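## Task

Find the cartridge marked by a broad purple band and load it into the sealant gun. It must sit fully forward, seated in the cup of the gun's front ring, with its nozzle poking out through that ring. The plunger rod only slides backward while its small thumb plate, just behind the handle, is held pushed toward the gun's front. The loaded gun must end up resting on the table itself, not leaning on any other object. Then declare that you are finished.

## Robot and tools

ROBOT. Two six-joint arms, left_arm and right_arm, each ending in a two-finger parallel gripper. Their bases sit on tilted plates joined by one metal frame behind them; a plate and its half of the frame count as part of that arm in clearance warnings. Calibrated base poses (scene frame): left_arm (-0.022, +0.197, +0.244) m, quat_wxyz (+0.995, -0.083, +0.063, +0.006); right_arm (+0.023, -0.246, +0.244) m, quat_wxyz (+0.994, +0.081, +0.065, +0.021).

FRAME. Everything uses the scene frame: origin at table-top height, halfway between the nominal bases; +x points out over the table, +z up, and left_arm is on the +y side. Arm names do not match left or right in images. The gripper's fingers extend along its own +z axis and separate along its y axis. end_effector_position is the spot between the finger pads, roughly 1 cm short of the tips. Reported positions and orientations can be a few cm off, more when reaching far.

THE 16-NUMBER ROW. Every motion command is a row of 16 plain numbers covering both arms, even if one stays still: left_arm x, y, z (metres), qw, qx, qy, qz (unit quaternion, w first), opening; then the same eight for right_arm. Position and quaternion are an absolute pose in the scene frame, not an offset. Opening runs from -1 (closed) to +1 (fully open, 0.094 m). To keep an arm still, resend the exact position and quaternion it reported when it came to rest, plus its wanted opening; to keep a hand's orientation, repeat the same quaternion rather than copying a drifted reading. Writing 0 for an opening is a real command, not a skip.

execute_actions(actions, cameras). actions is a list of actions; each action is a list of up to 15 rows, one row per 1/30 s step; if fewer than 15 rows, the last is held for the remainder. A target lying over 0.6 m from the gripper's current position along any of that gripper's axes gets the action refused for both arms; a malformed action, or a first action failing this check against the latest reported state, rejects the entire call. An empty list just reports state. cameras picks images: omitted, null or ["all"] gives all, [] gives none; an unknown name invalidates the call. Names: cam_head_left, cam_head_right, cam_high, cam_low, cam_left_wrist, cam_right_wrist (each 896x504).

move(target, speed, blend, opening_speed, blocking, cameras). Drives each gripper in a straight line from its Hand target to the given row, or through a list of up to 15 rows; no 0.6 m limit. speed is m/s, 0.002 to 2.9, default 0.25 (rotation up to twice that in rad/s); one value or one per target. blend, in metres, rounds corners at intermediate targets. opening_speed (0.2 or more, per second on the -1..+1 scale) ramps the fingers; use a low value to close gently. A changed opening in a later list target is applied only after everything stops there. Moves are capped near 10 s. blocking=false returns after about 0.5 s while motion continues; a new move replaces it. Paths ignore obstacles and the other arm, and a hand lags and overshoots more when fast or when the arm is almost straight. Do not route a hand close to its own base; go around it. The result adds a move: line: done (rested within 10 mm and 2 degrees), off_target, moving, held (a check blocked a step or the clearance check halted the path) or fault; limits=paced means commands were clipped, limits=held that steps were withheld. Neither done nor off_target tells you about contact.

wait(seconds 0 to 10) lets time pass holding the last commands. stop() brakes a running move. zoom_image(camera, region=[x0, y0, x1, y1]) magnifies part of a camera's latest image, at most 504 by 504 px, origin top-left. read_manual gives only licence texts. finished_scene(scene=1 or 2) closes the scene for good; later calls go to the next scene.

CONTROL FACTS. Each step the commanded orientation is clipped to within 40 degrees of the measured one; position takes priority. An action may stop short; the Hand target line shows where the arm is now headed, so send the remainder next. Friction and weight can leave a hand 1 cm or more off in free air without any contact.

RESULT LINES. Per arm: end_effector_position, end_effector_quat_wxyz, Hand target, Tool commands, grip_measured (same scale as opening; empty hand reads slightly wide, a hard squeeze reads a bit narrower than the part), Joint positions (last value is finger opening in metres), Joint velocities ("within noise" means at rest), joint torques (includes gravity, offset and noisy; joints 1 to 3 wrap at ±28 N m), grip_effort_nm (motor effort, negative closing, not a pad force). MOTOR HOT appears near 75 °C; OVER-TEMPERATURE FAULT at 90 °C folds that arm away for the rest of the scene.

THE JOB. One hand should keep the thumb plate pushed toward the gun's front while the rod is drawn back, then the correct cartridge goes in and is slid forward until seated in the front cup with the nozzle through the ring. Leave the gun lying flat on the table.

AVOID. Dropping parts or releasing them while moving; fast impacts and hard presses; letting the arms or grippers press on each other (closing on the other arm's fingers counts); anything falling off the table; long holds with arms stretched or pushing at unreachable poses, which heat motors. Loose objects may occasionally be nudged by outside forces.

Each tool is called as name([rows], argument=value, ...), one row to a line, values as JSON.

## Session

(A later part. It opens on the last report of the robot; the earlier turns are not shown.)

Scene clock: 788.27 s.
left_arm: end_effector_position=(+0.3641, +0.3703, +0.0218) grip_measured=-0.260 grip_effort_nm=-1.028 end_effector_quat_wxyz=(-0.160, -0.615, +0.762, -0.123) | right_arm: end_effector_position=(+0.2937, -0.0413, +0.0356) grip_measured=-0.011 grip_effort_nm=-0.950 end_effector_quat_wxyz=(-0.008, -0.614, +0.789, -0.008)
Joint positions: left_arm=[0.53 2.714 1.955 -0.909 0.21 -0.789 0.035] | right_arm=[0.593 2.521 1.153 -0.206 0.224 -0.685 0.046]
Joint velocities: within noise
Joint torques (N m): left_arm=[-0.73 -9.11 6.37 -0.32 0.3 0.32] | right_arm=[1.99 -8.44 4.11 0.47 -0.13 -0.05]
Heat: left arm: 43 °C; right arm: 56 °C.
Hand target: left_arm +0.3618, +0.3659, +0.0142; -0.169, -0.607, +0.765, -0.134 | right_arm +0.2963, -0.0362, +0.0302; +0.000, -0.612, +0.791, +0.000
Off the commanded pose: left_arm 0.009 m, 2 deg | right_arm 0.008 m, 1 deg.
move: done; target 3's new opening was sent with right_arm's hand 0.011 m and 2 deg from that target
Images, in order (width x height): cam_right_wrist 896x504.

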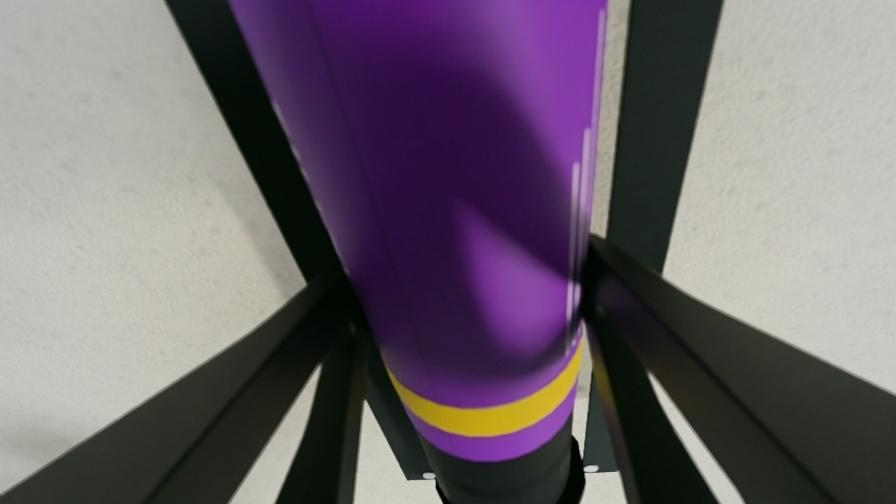

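move([
  [0.3620, 0.3660, 0.014, -0.170, -0.606, 0.765, -0.134, -0.4, 0.2925, -0.0530, 0.032, 0.0, -0.6122, 0.7907, 0.0, -0.06],
], speed=0.04, cameras=["cam_right_wrist","cam_head_left","cam_left_wrist"])

zoom_image(camera="cam_head_left", region=[420, 170, 570, 270])

zoom_image(camera="cam_right_wrist", region=[380, 380, 660, 504])

Scene clock: 793.03 s.
left_arm: end_effector_position=(+0.3641, +0.3703, +0.0218) grip_measured=-0.260 grip_effort_nm=-1.023 end_effector_quat_wxyz=(-0.160, -0.615, +0.762, -0.123) | right_arm: end_effector_position=(+0.2936, -0.0429, +0.0353) grip_measured=-0.014 grip_effort_nm=-1.009 end_effector_quat_wxyz=(+0.006, -0.616, +0.788, +0.004)
Joint positions: left_arm=[0.53 2.714 1.955 -0.909 0.21 -0.789 0.035] | right_arm=[0.577 2.505 1.113 -0.15 0.2 -0.712 0.046]
Joint velocities: within noise
Joint torques (N m): left_arm=[-0.85 -9.09 6.35 -0.32 0.27 0.33] | right_arm=[0.65 -9.91 1.33 0.36 0.06 -0.08]
Heat: left arm: 43 °C; right arm: 55 °C.
Hand target: left_arm +0.3618, +0.3659, +0.0142; -0.169, -0.607, +0.765, -0.134 | right_arm +0.2923, -0.0528, +0.0321; +0.000, -0.612, +0.791, +0.000
Off the commanded pose: left_arm 0.009 m, 2 deg | right_arm 0.011 m, 1 deg.
move: off_target (right_arm)
Images, in order (width x height): cam_head_left 896x504, cam_left_wrist 896x504, cam_right_wrist 896x504.

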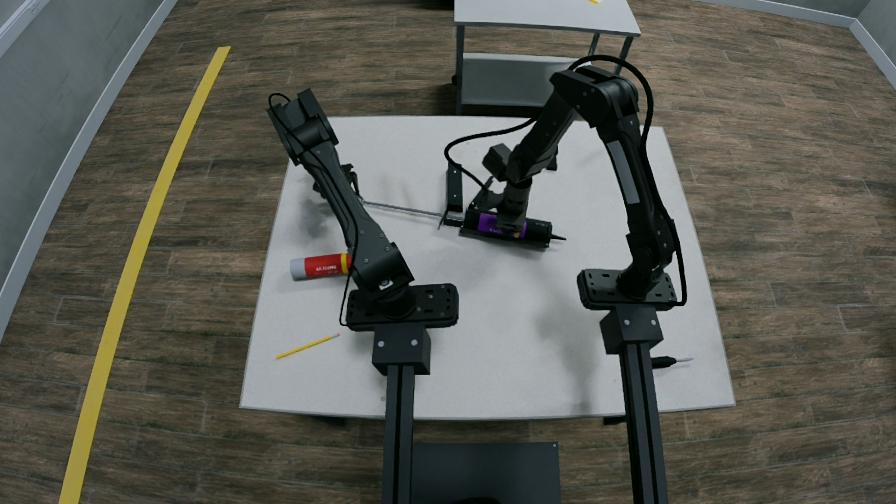

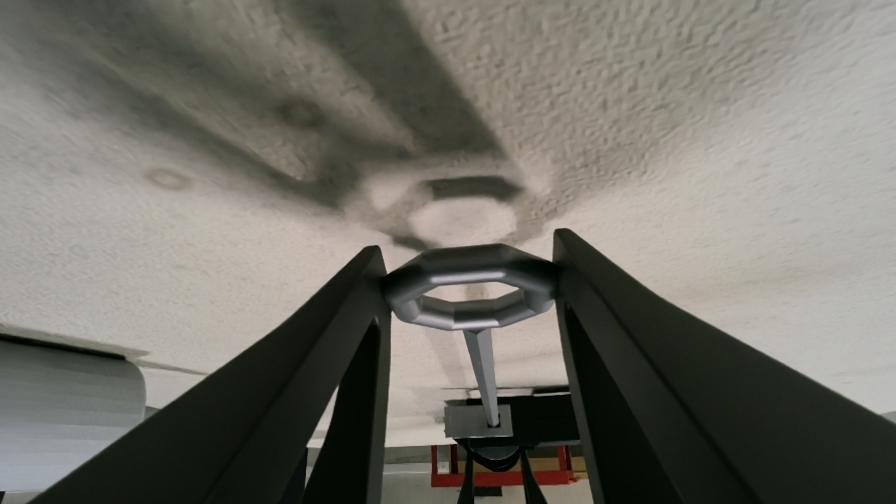

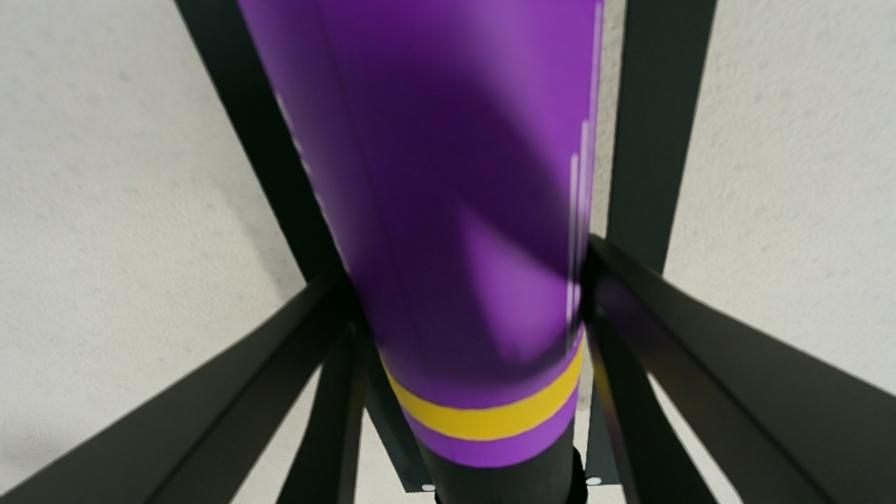

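Scaled by 3.360 from the camera's 896x504 image, which has a finer 1280x720 frame.

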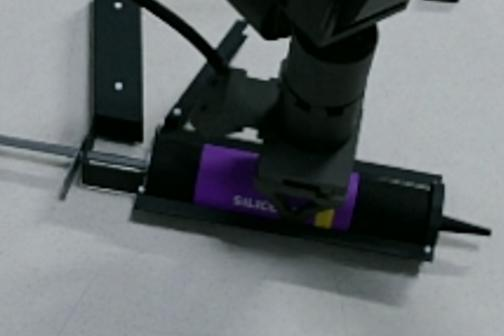

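Scaled by 1.800 from the camera's 896x504 image, which has a finer 1280x720 frame.

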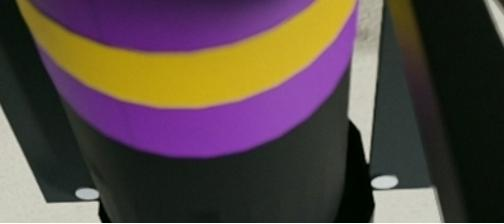

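move([
  [0.3640, 0.3720, 0.014, -0.170, -0.606, 0.765, -0.134, -0.4, 0.2885, -0.0700, 0.035, 0.0, -0.6122, 0.7907, 0.0, -0.08],
], speed=0.04, cameras=["cam_right_wrist","cam_head_left"])

zoom_image(camera="cam_head_left", region=[420, 170, 570, 270])

zoom_image(camera="cam_right_wrist", region=[380, 380, 660, 504])

Scene clock: 796.43 s.
left_arm: end_effector_position=(+0.3651, +0.3679, +0.0217) grip_measured=-0.260 grip_effort_nm=-1.028 end_effector_quat_wxyz=(-0.170, -0.612, +0.761, -0.132) | right_arm: end_effector_position=(+0.2923, -0.0498, +0.0354) grip_measured=-0.015 grip_effort_nm=-1.004 end_effector_quat_wxyz=(+0.022, -0.613, +0.789, +0.018)
Joint positions: left_arm=[0.532 2.735 1.992 -0.944 0.229 -0.781 0.035] | right_arm=[0.546 2.479 1.049 -0.075 0.168 -0.743 0.046]
Joint velocities: within noise
Joint torques (N m): left_arm=[-0.39 -9.25 7.09 -0.29 0.11 0.33] | right_arm=[0.4 -10.59 1.05 0.09 0.36 -0.11]
Heat: left arm: 43 °C; right arm: 55 °C.
Hand target: left_arm +0.3638, +0.3719, +0.0141; -0.169, -0.606, +0.765, -0.134 | right_arm +0.2882, -0.0693, +0.0349; +0.000, -0.612, +0.790, +0.000
Off the commanded pose: left_arm 0.009 m, 1 deg | right_arm 0.021 m, 3 deg.
move: off_target (right_arm)
Images, in order (width x height): cam_head_left 896x504, cam_right_wrist 896x504.

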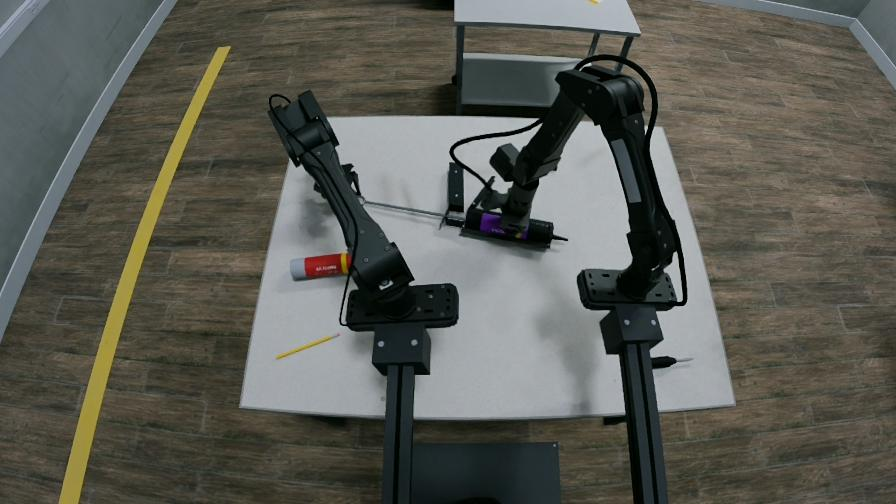

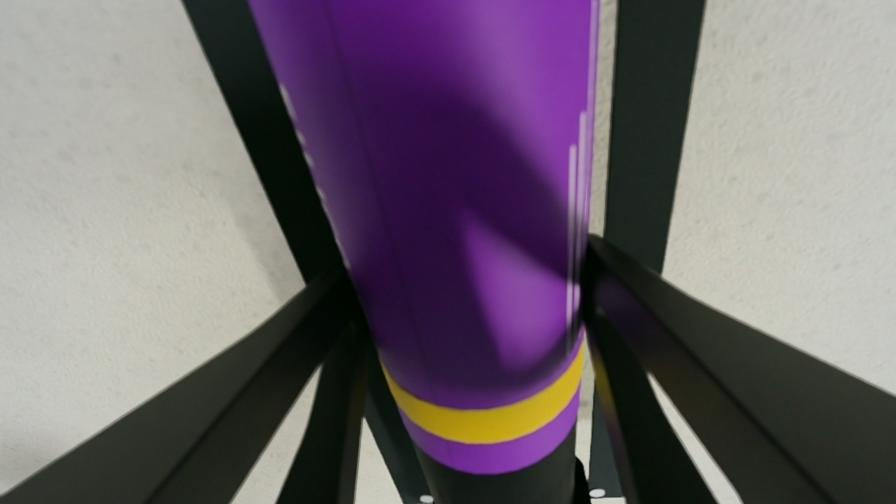

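Scaled by 3.360 from the camera's 896x504 image, which has a finer 1280x720 frame.

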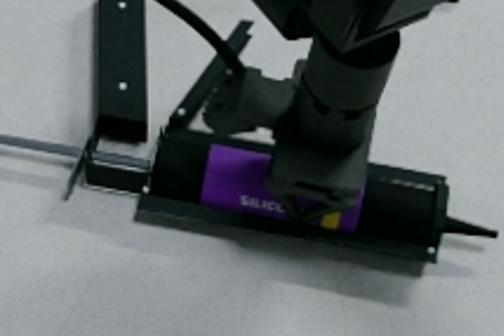

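Scaled by 1.800 from the camera's 896x504 image, which has a finer 1280x720 frame.

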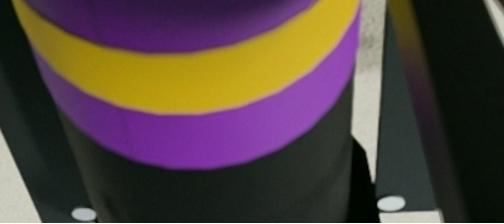

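move([
  [0.3640, 0.3720, 0.014, -0.170, -0.606, 0.765, -0.134, -0.4, 0.2905, -0.0500, 0.042, 0.0, -0.6122, 0.7907, 0.0, 0.3],
  [0.3640, 0.3720, 0.014, -0.170, -0.606, 0.765, -0.134, -0.4, 0.2935, -0.0460, 0.040, 0.0, -0.6122, 0.7907, 0.0, 0.3],
  [0.3640, 0.3720, 0.014, -0.170, -0.606, 0.765, -0.134, -0.4, 0.2935, -0.0460, 0.038, 0.0, -0.6122, 0.7907, 0.0, -0.12],
], speed=0.05, opening_speed=0.8, cameras=["cam_right_wrist","cam_head_left"])

zoom_image(camera="cam_head_left", region=[420, 170, 570, 270])

Scene clock: 805.00 s.
left_arm: end_effector_position=(+0.3650, +0.3678, +0.0218) grip_measured=-0.260 grip_effort_nm=-1.023 end_effector_quat_wxyz=(-0.170, -0.612, +0.761, -0.132) | right_arm: end_effector_position=(+0.2970, -0.0509, +0.0407) grip_measured=-0.058 grip_effort_nm=-0.935 end_effector_quat_wxyz=(+0.003, -0.607, +0.795, +0.002)
Joint positions: left_arm=[0.532 2.735 1.992 -0.944 0.229 -0.78 0.035] | right_arm=[0.557 2.479 1.1 -0.164 0.203 -0.709 0.044]
Joint velocities: within noise
Joint torques (N m): left_arm=[-0.29 -9.43 7.05 -0.27 0.13 0.3] | right_arm=[4.01 -8.5 3.99 0.16 0.05 0.08]
Heat: left arm: 44 °C; right arm: 56 °C.
Hand target: left_arm +0.3638, +0.3719, +0.0141; -0.169, -0.606, +0.765, -0.134 | right_arm +0.2936, -0.0461, +0.0381; +0.000, -0.612, +0.791, +0.000
Off the commanded pose: left_arm 0.009 m, 1 deg | right_arm 0.007 m, 1 deg.
move: done
Images, in order (width x height): cam_head_left 896x504, cam_right_wrist 896x504.

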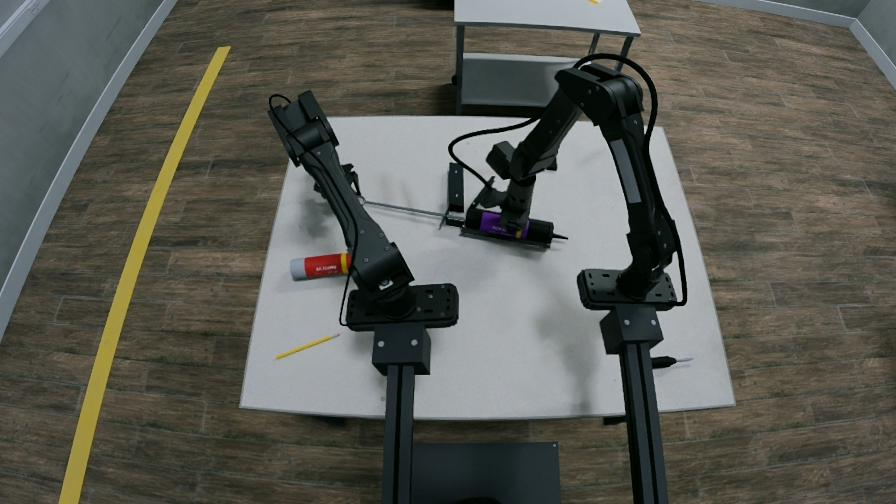

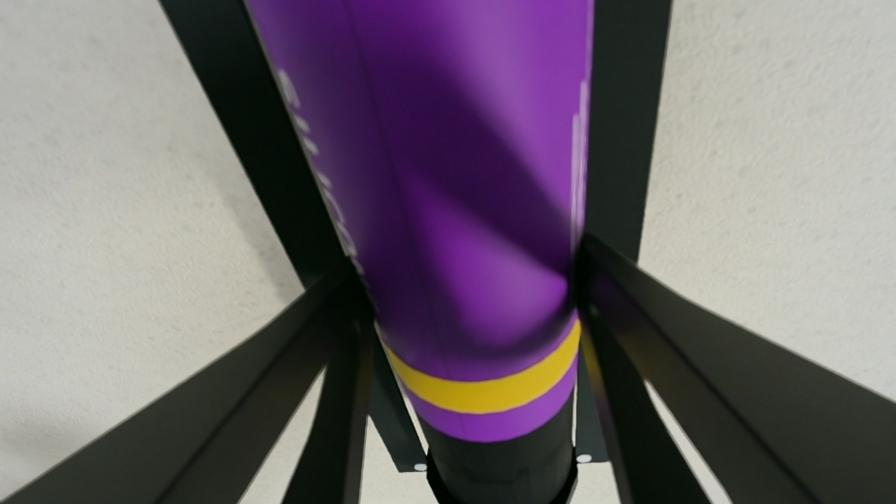

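Scaled by 3.360 from the camera's 896x504 image, which has a finer 1280x720 frame.

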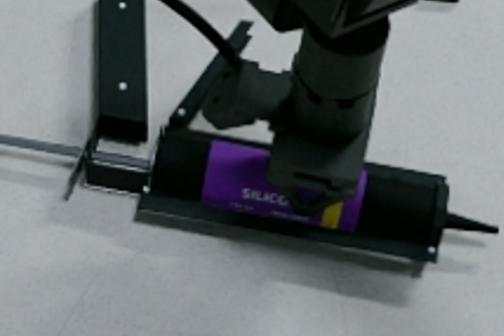

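move([
  [0.3660, 0.3860, 0.014, -0.170, -0.606, 0.765, -0.134, -0.4, 0.2905, -0.0630, 0.038, 0.0, -0.6122, 0.7907, 0.0, -0.12],
], speed=0.04, cameras=["cam_right_wrist","cam_head_left"])

zoom_image(camera="cam_head_left", region=[420, 170, 570, 270])

Scene clock: 808.73 s.
left_arm: end_effector_position=(+0.3627, +0.3702, +0.0214) grip_measured=-0.260 grip_effort_nm=-1.028 end_effector_quat_wxyz=(-0.189, -0.612, +0.755, -0.137) | right_arm: end_effector_position=(+0.2958, -0.0520, +0.0401) grip_measured=-0.063 grip_effort_nm=-1.004 end_effector_quat_wxyz=(+0.013, -0.611, +0.792, +0.002)
Joint positions: left_arm=[0.544 2.775 2.067 -1.018 0.243 -0.769 0.035] | right_arm=[0.556 2.471 1.07 -0.121 0.202 -0.724 0.044]
Joint velocities: within noise
Joint torques (N m): left_arm=[0.62 -9.98 7.82 -0.21 -0.05 0.45] | right_arm=[0.95 -9.95 1.22 0.2 0.04 -0.15]
Heat: left arm: 44 °C; right arm: 56 °C.
Hand target: left_arm +0.3655, +0.3859, +0.0146; -0.169, -0.607, +0.765, -0.133 | right_arm +0.2904, -0.0627, +0.0380; +0.000, -0.612, +0.791, +0.000
Off the commanded pose: left_arm 0.018 m, 3 deg | right_arm 0.012 m, 2 deg.
move: off_target (left_arm, right_arm)
Images, in order (width x height): cam_head_left 896x504, cam_right_wrist 896x504.

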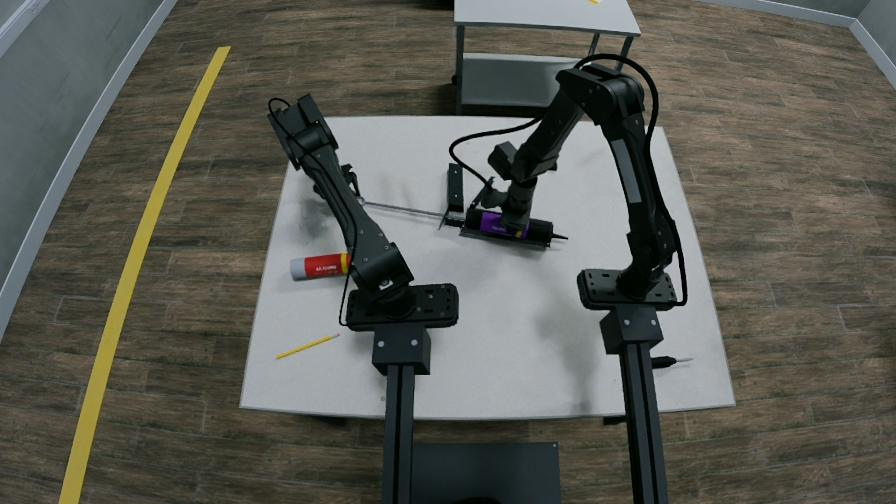

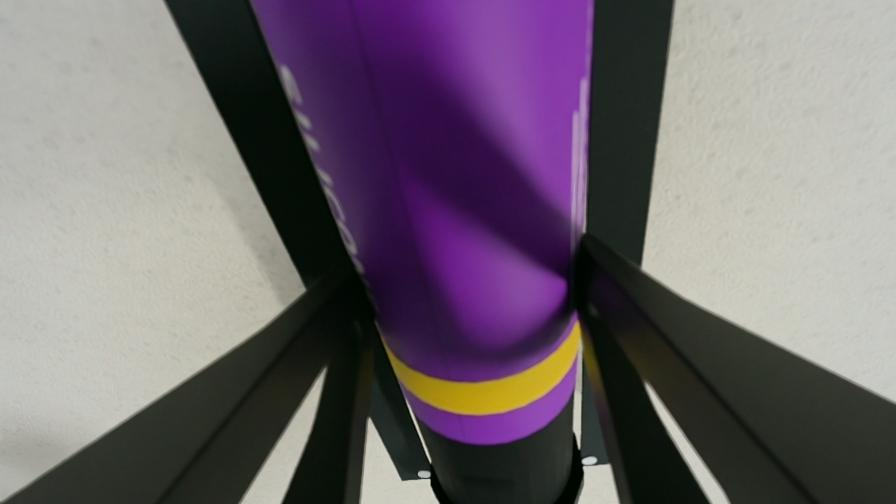

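Scaled by 3.360 from the camera's 896x504 image, which has a finer 1280x720 frame.

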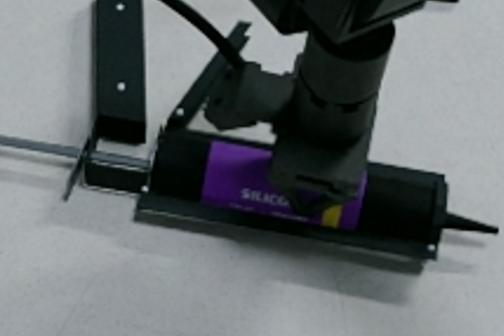

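move([
  [0.3680, 0.3980, 0.014, -0.170, -0.606, 0.765, -0.134, -0.4, 0.2875, -0.0760, 0.036, 0.0, -0.6122, 0.7907, 0.0, -0.2],
], speed=0.04, cameras=["cam_right_wrist","cam_head_left"])

zoom_image(camera="cam_head_left", region=[420, 170, 570, 270])

Scene clock: 812.10 s.
left_arm: end_effector_position=(+0.3616, +0.3727, +0.0211) grip_measured=-0.260 grip_effort_nm=-1.028 end_effector_quat_wxyz=(-0.203, -0.611, +0.752, -0.144) | right_arm: end_effector_position=(+0.2951, -0.0538, +0.0400) grip_measured=-0.063 grip_effort_nm=-1.009 end_effector_quat_wxyz=(+0.028, -0.612, +0.790, +0.017)
Joint positions: left_arm=[0.556 2.814 2.141 -1.084 0.259 -0.754 0.035] | right_arm=[0.535 2.455 1.027 -0.062 0.168 -0.753 0.044]
Joint velocities: within noise
Joint torques (N m): left_arm=[1.16 -10.62 8.65 -0.15 -0.17 0.46] | right_arm=[0.18 -9.61 0.92 0.07 0.35 -0.15]
Heat: left arm: 44 °C; right arm: 56 °C.
Hand target: left_arm +0.3671, +0.3977, +0.0153; -0.170, -0.607, +0.765, -0.133 | right_arm +0.2871, -0.0752, +0.0362; +0.000, -0.612, +0.790, +0.001
Off the commanded pose: left_arm 0.027 m, 4 deg | right_arm 0.024 m, 4 deg.
move: off_target (left_arm, right_arm)
Images, in order (width x height): cam_head_left 896x504, cam_right_wrist 896x504.

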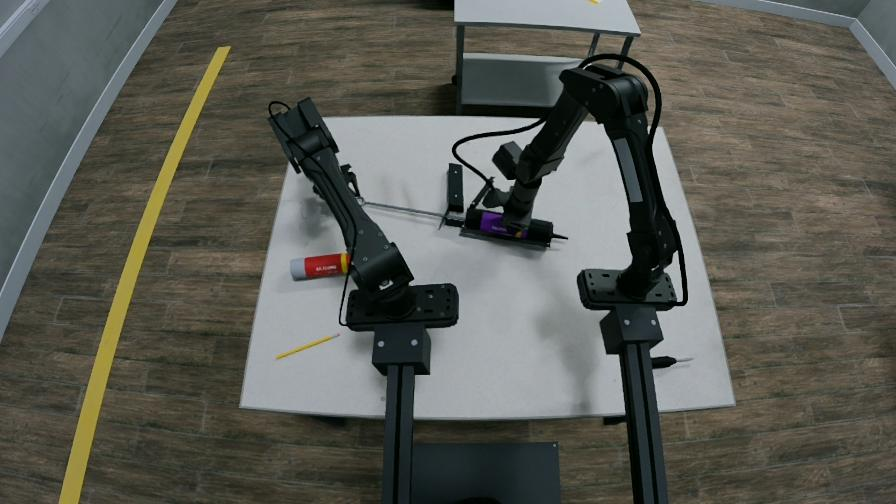

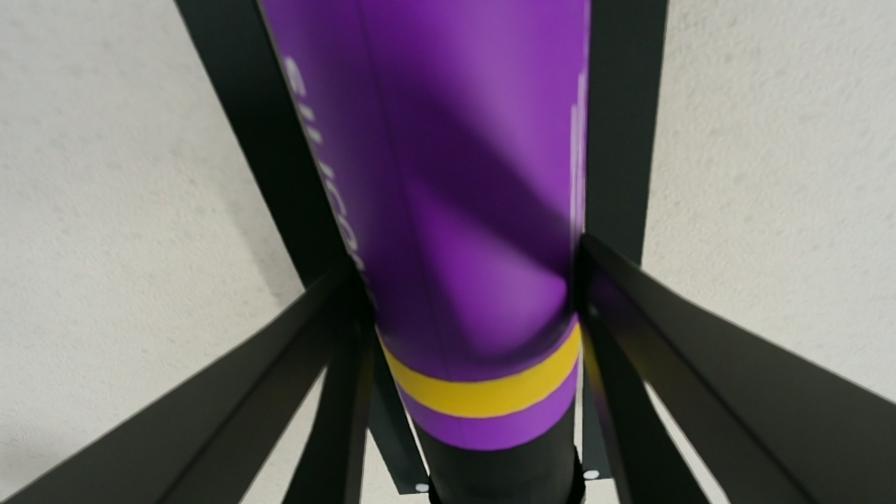

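Scaled by 3.360 from the camera's 896x504 image, which has a finer 1280x720 frame.

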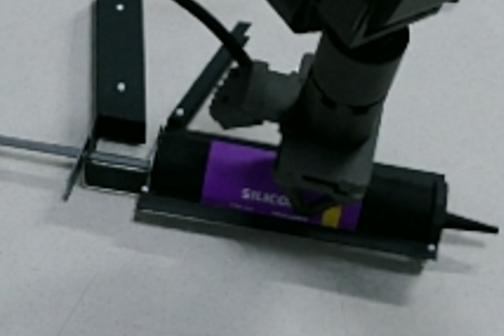

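move([
  [0.3700, 0.4180, 0.014, -0.170, -0.606, 0.765, -0.134, -0.5, 0.2825, -0.0980, 0.040, 0.0, -0.6122, 0.7907, 0.0, -0.25],
], speed=0.05, cameras=["cam_right_wrist","cam_head_left","cam_left_wrist"])

zoom_image(camera="cam_head_left", region=[420, 170, 570, 270])

Scene clock: 831.17 s.
left_arm: end_effector_position=(+0.3617, +0.3758, +0.0239) grip_measured=-0.261 grip_effort_nm=-1.033 end_effector_quat_wxyz=(-0.225, -0.606, +0.747, -0.156) | right_arm: end_effector_position=(+0.2954, -0.0621, +0.0506) grip_measured=-0.249 grip_effort_nm=-0.022 end_effector_quat_wxyz=(+0.053, -0.617, +0.784, +0.036)
Joint positions: left_arm=[0.57 2.881 2.278 -1.204 0.282 -0.727 0.035] | right_arm=[0.495 2.388 0.942 0.005 0.119 -0.815 0.035]
Joint velocities: within noise
Joint torques (N m): left_arm=[2.65 -11.17 9.55 0 -0.44 0.47] | right_arm=[-0.42 -7.9 0.87 -0.12 0.74 -0.03]
Heat: left arm: 44 °C; right arm: 57 °C.
Hand target: left_arm +0.3681, +0.4174, +0.0173; -0.170, -0.608, +0.764, -0.132 | right_arm +0.2817, -0.0961, +0.0415; +0.001, -0.614, +0.790, +0.002
Off the commanded pose: left_arm 0.044 m, 7 deg | right_arm 0.040 m, 7 deg.
move: off_target (left_arm, right_arm)
Images, in order (width x height): cam_head_left 896x504, cam_left_wrist 896x504, cam_right_wrist 896x504.

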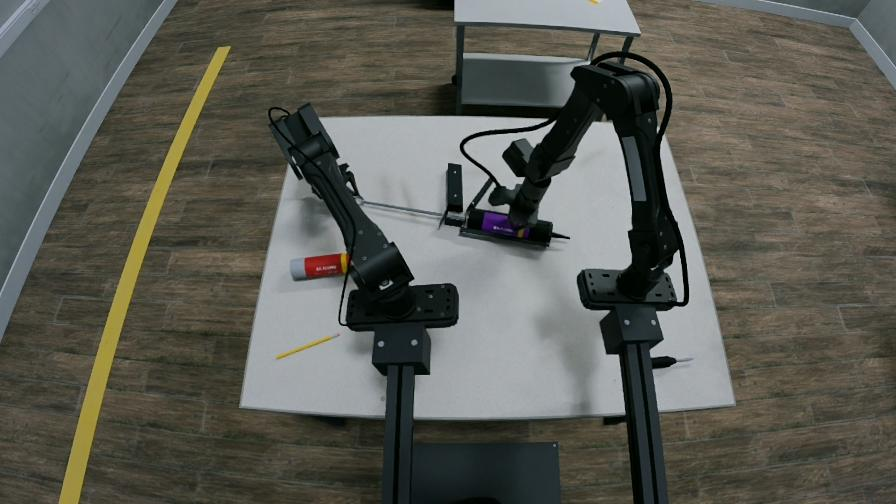

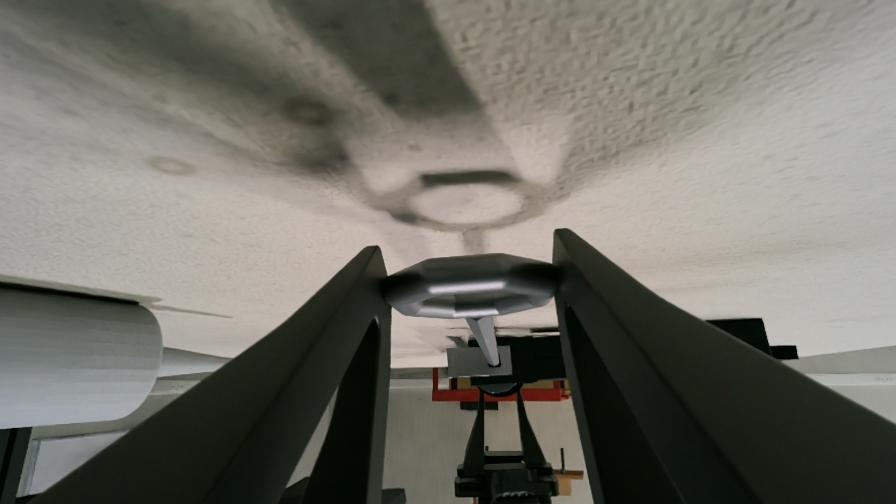

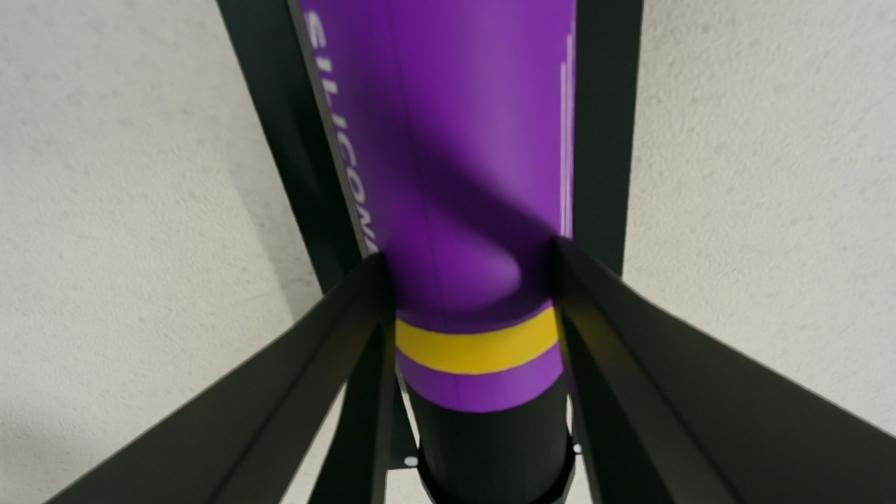

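Scaled by 3.360 from the camera's 896x504 image, which has a finer 1280x720 frame.

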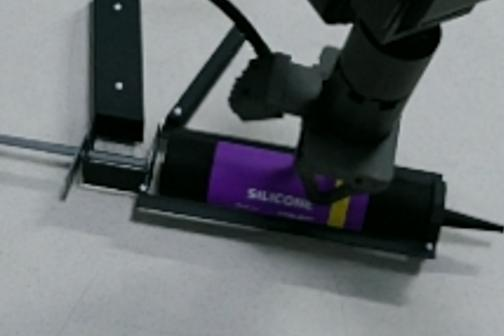

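move([
  [0.3650, 0.3780, 0.014, -0.170, -0.606, 0.765, -0.134, -0.4, 0.2950, -0.0620, 0.055, 0.0, -0.6122, 0.7907, 0.0, 0.4],
  [0.3650, 0.3780, 0.014, -0.170, -0.606, 0.765, -0.134, -0.4, 0.2985, -0.056, 0.14, -0.0, -0.6114, 0.7896, -0.0, 0.5],
  [0.3650, 0.3780, 0.014, -0.170, -0.606, 0.765, -0.134, -0.4, 0.27, -0.06, 0.27, 0.343, -0.057, 0.937, -0.021, 0.5],
], speed=[0.12, 0.15, 0.6], opening_speed=1.0)

zoom_image(camera="cam_right_wrist", region=[150, 90, 400, 240])

zoom_image(camera="cam_right_wrist", region=[440, 160, 640, 310])

Scene clock: 841.03 s.
left_arm: end_effector_position=(+0.3569, +0.3767, +0.0134) grip_measured=-0.261 grip_effort_nm=-1.028 end_effector_quat_wxyz=(-0.192, -0.613, +0.752, -0.145) | right_arm: end_effector_position=(+0.2662, -0.0654, +0.2625) grip_measured=+0.497 grip_effort_nm=0.168 end_effector_quat_wxyz=(+0.331, -0.061, +0.942, -0.020)
Joint positions: left_arm=[0.57 2.804 2.09 -1.024 0.256 -0.745 0.035] | right_arm=[1.023 1.588 0.593 -0.223 0.759 0.736 0.07]
Joint velocities: within noise
Joint torques (N m): left_arm=[-2.62 -12.93 2.43 0.03 -0.09 0.03] | right_arm=[2.58 -4.15 7.94 0.82 0.5 0.13]
Heat: left arm: 45 °C; right arm: 56 °C.
Hand target: left_arm +0.3651, +0.3780, +0.0142; -0.171, -0.606, +0.765, -0.134 | right_arm +0.2699, -0.0600, +0.2700; +0.343, -0.057, +0.937, -0.020
Off the commanded pose: left_arm 0.008 m, 3 deg | right_arm 0.010 m, 2 deg.
move: off_target (left_arm); target 2's new opening was sent with right_arm's hand 0.015 m and 2 deg from that target

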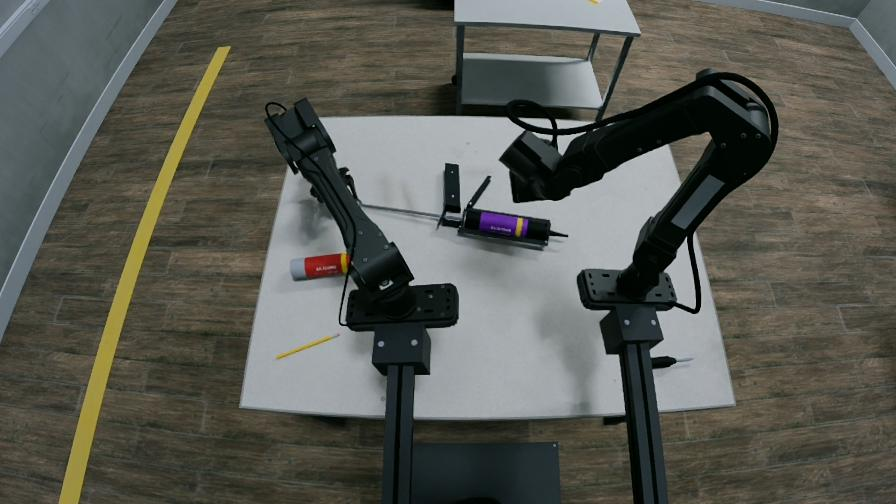

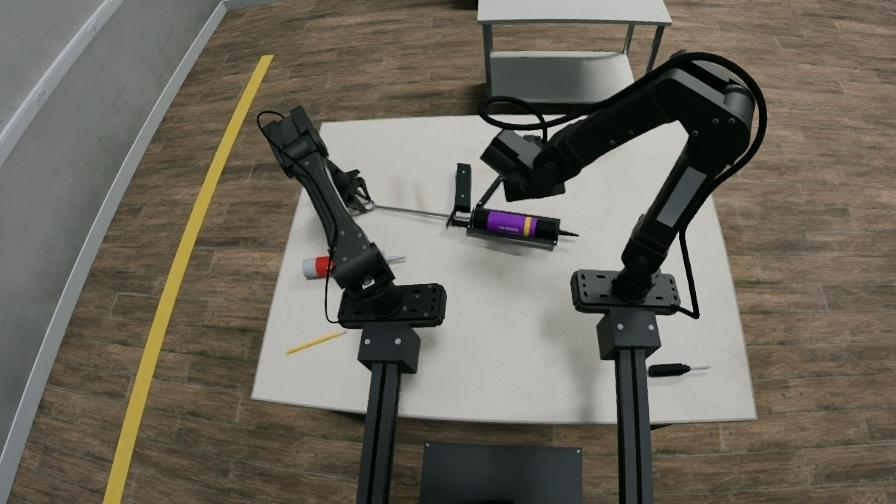

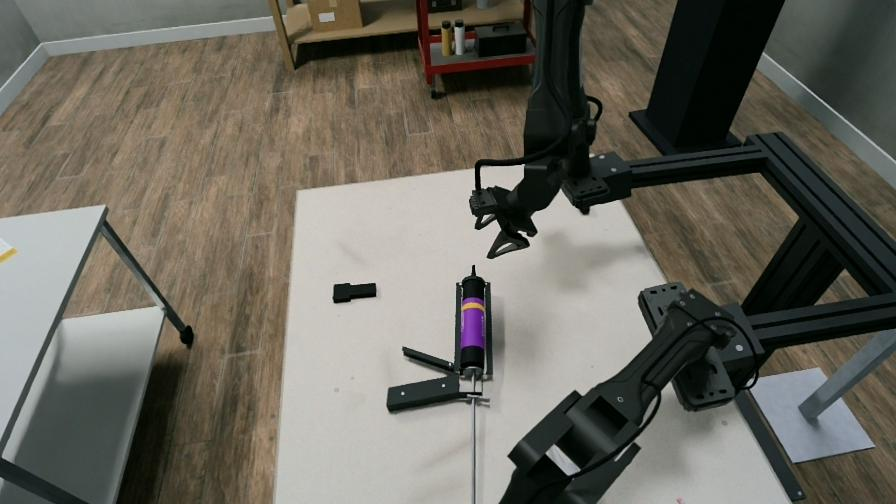

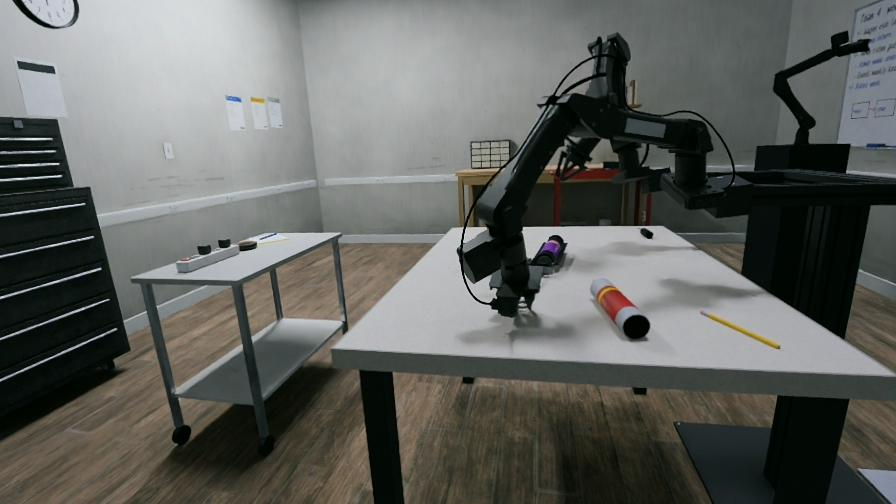

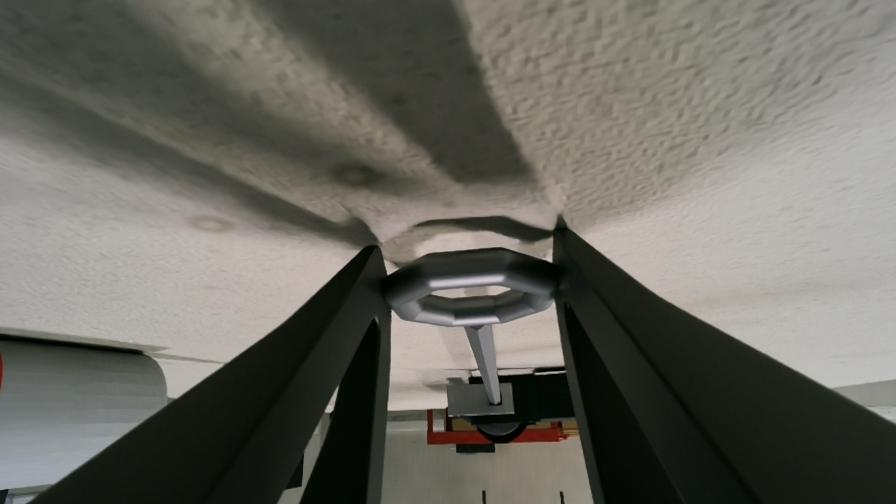

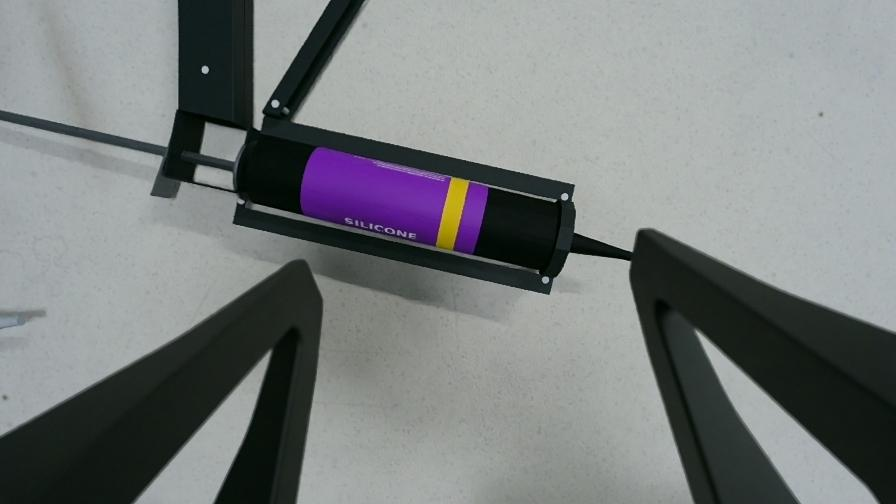

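Scaled by 2.016 from the camera's 896x504 image, which has a finer 1280x720 frame.

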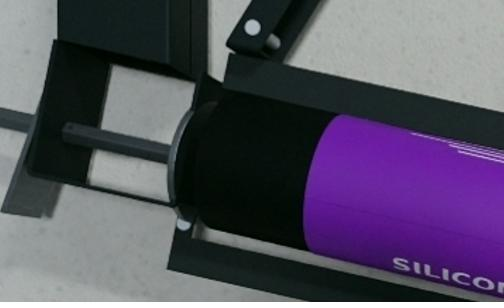

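Scaled by 2.520 from the camera's 896x504 image, which has a finer 1280x720 frame.

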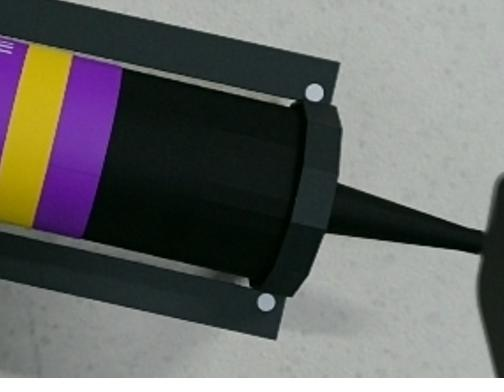

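move([
  [0.3690, 0.4080, 0.014, -0.170, -0.606, 0.765, -0.134, -0.4, 0.27, -0.06, 0.27, 0.343, -0.057, 0.937, -0.021, 0.5],
], speed=0.06, cameras=["cam_left_wrist","cam_right_wrist"])

zoom_image(camera="cam_right_wrist", region=[150, 90, 400, 240])

zoom_image(camera="cam_right_wrist", region=[440, 160, 640, 310])

Scene clock: 848.17 s.
left_arm: end_effector_position=(+0.3676, +0.3995, +0.0220) grip_measured=-0.261 grip_effort_nm=-1.028 end_effector_quat_wxyz=(-0.180, -0.612, +0.758, -0.136) | right_arm: end_effector_position=(+0.2662, -0.0656, +0.2624) grip_measured=+0.497 grip_effort_nm=0.168 end_effector_quat_wxyz=(+0.331, -0.061, +0.942, -0.020)
Joint positions: left_arm=[0.588 2.842 2.236 -1.113 0.233 -0.724 0.035] | right_arm=[1.023 1.588 0.593 -0.224 0.76 0.737 0.07]
Joint velocities: within noise
Joint torques (N m): left_arm=[-0.17 -10.04 7.8 -0.25 0.03 0.32] | right_arm=[2.59 -4.16 7.99 0.89 0.49 0.11]
Heat: left arm: 45 °C; right arm: 54 °C.
Hand target: left_arm +0.3687, +0.4079, +0.0143; -0.169, -0.607, +0.765, -0.134 | right_arm +0.2699, -0.0601, +0.2700; +0.343, -0.057, +0.937, -0.020
Off the commanded pose: left_arm 0.012 m, 2 deg | right_arm 0.010 m, 2 deg.
move: off_target (left_arm)
Images, in order (width x height): cam_left_wrist 896x504, cam_right_wrist 896x504.

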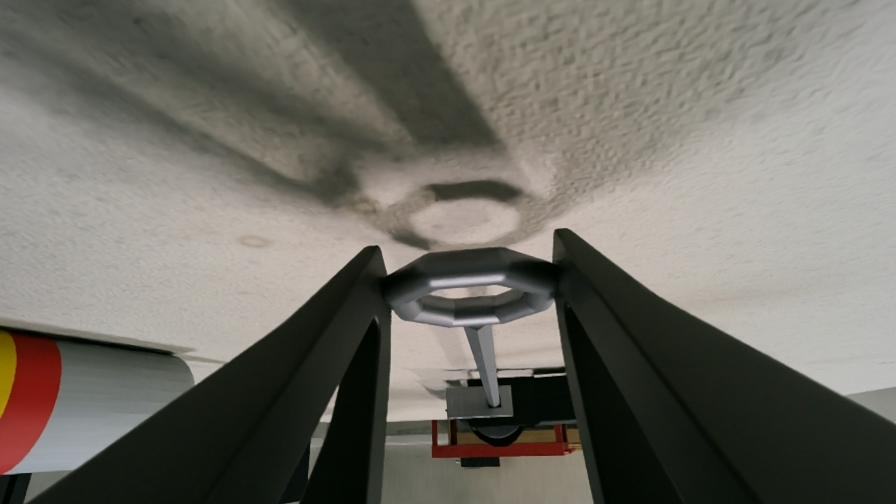

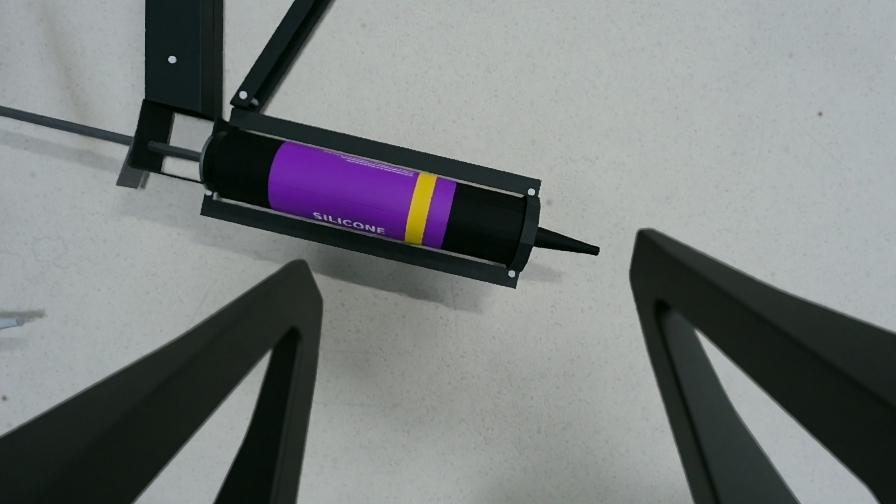

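Scaled by 2.016 from the camera's 896x504 image, which has a finer 1280x720 frame.

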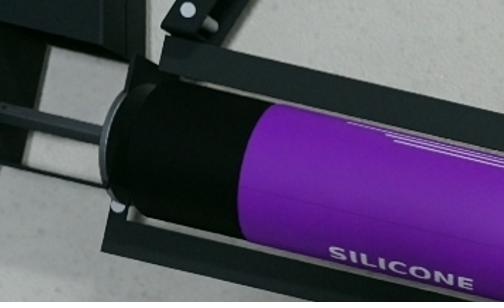

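Scaled by 2.520 from the camera's 896x504 image, which has a finer 1280x720 frame.

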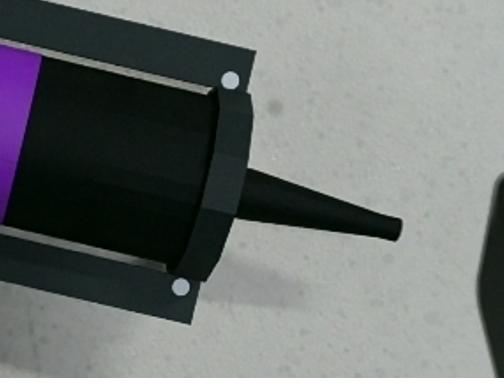

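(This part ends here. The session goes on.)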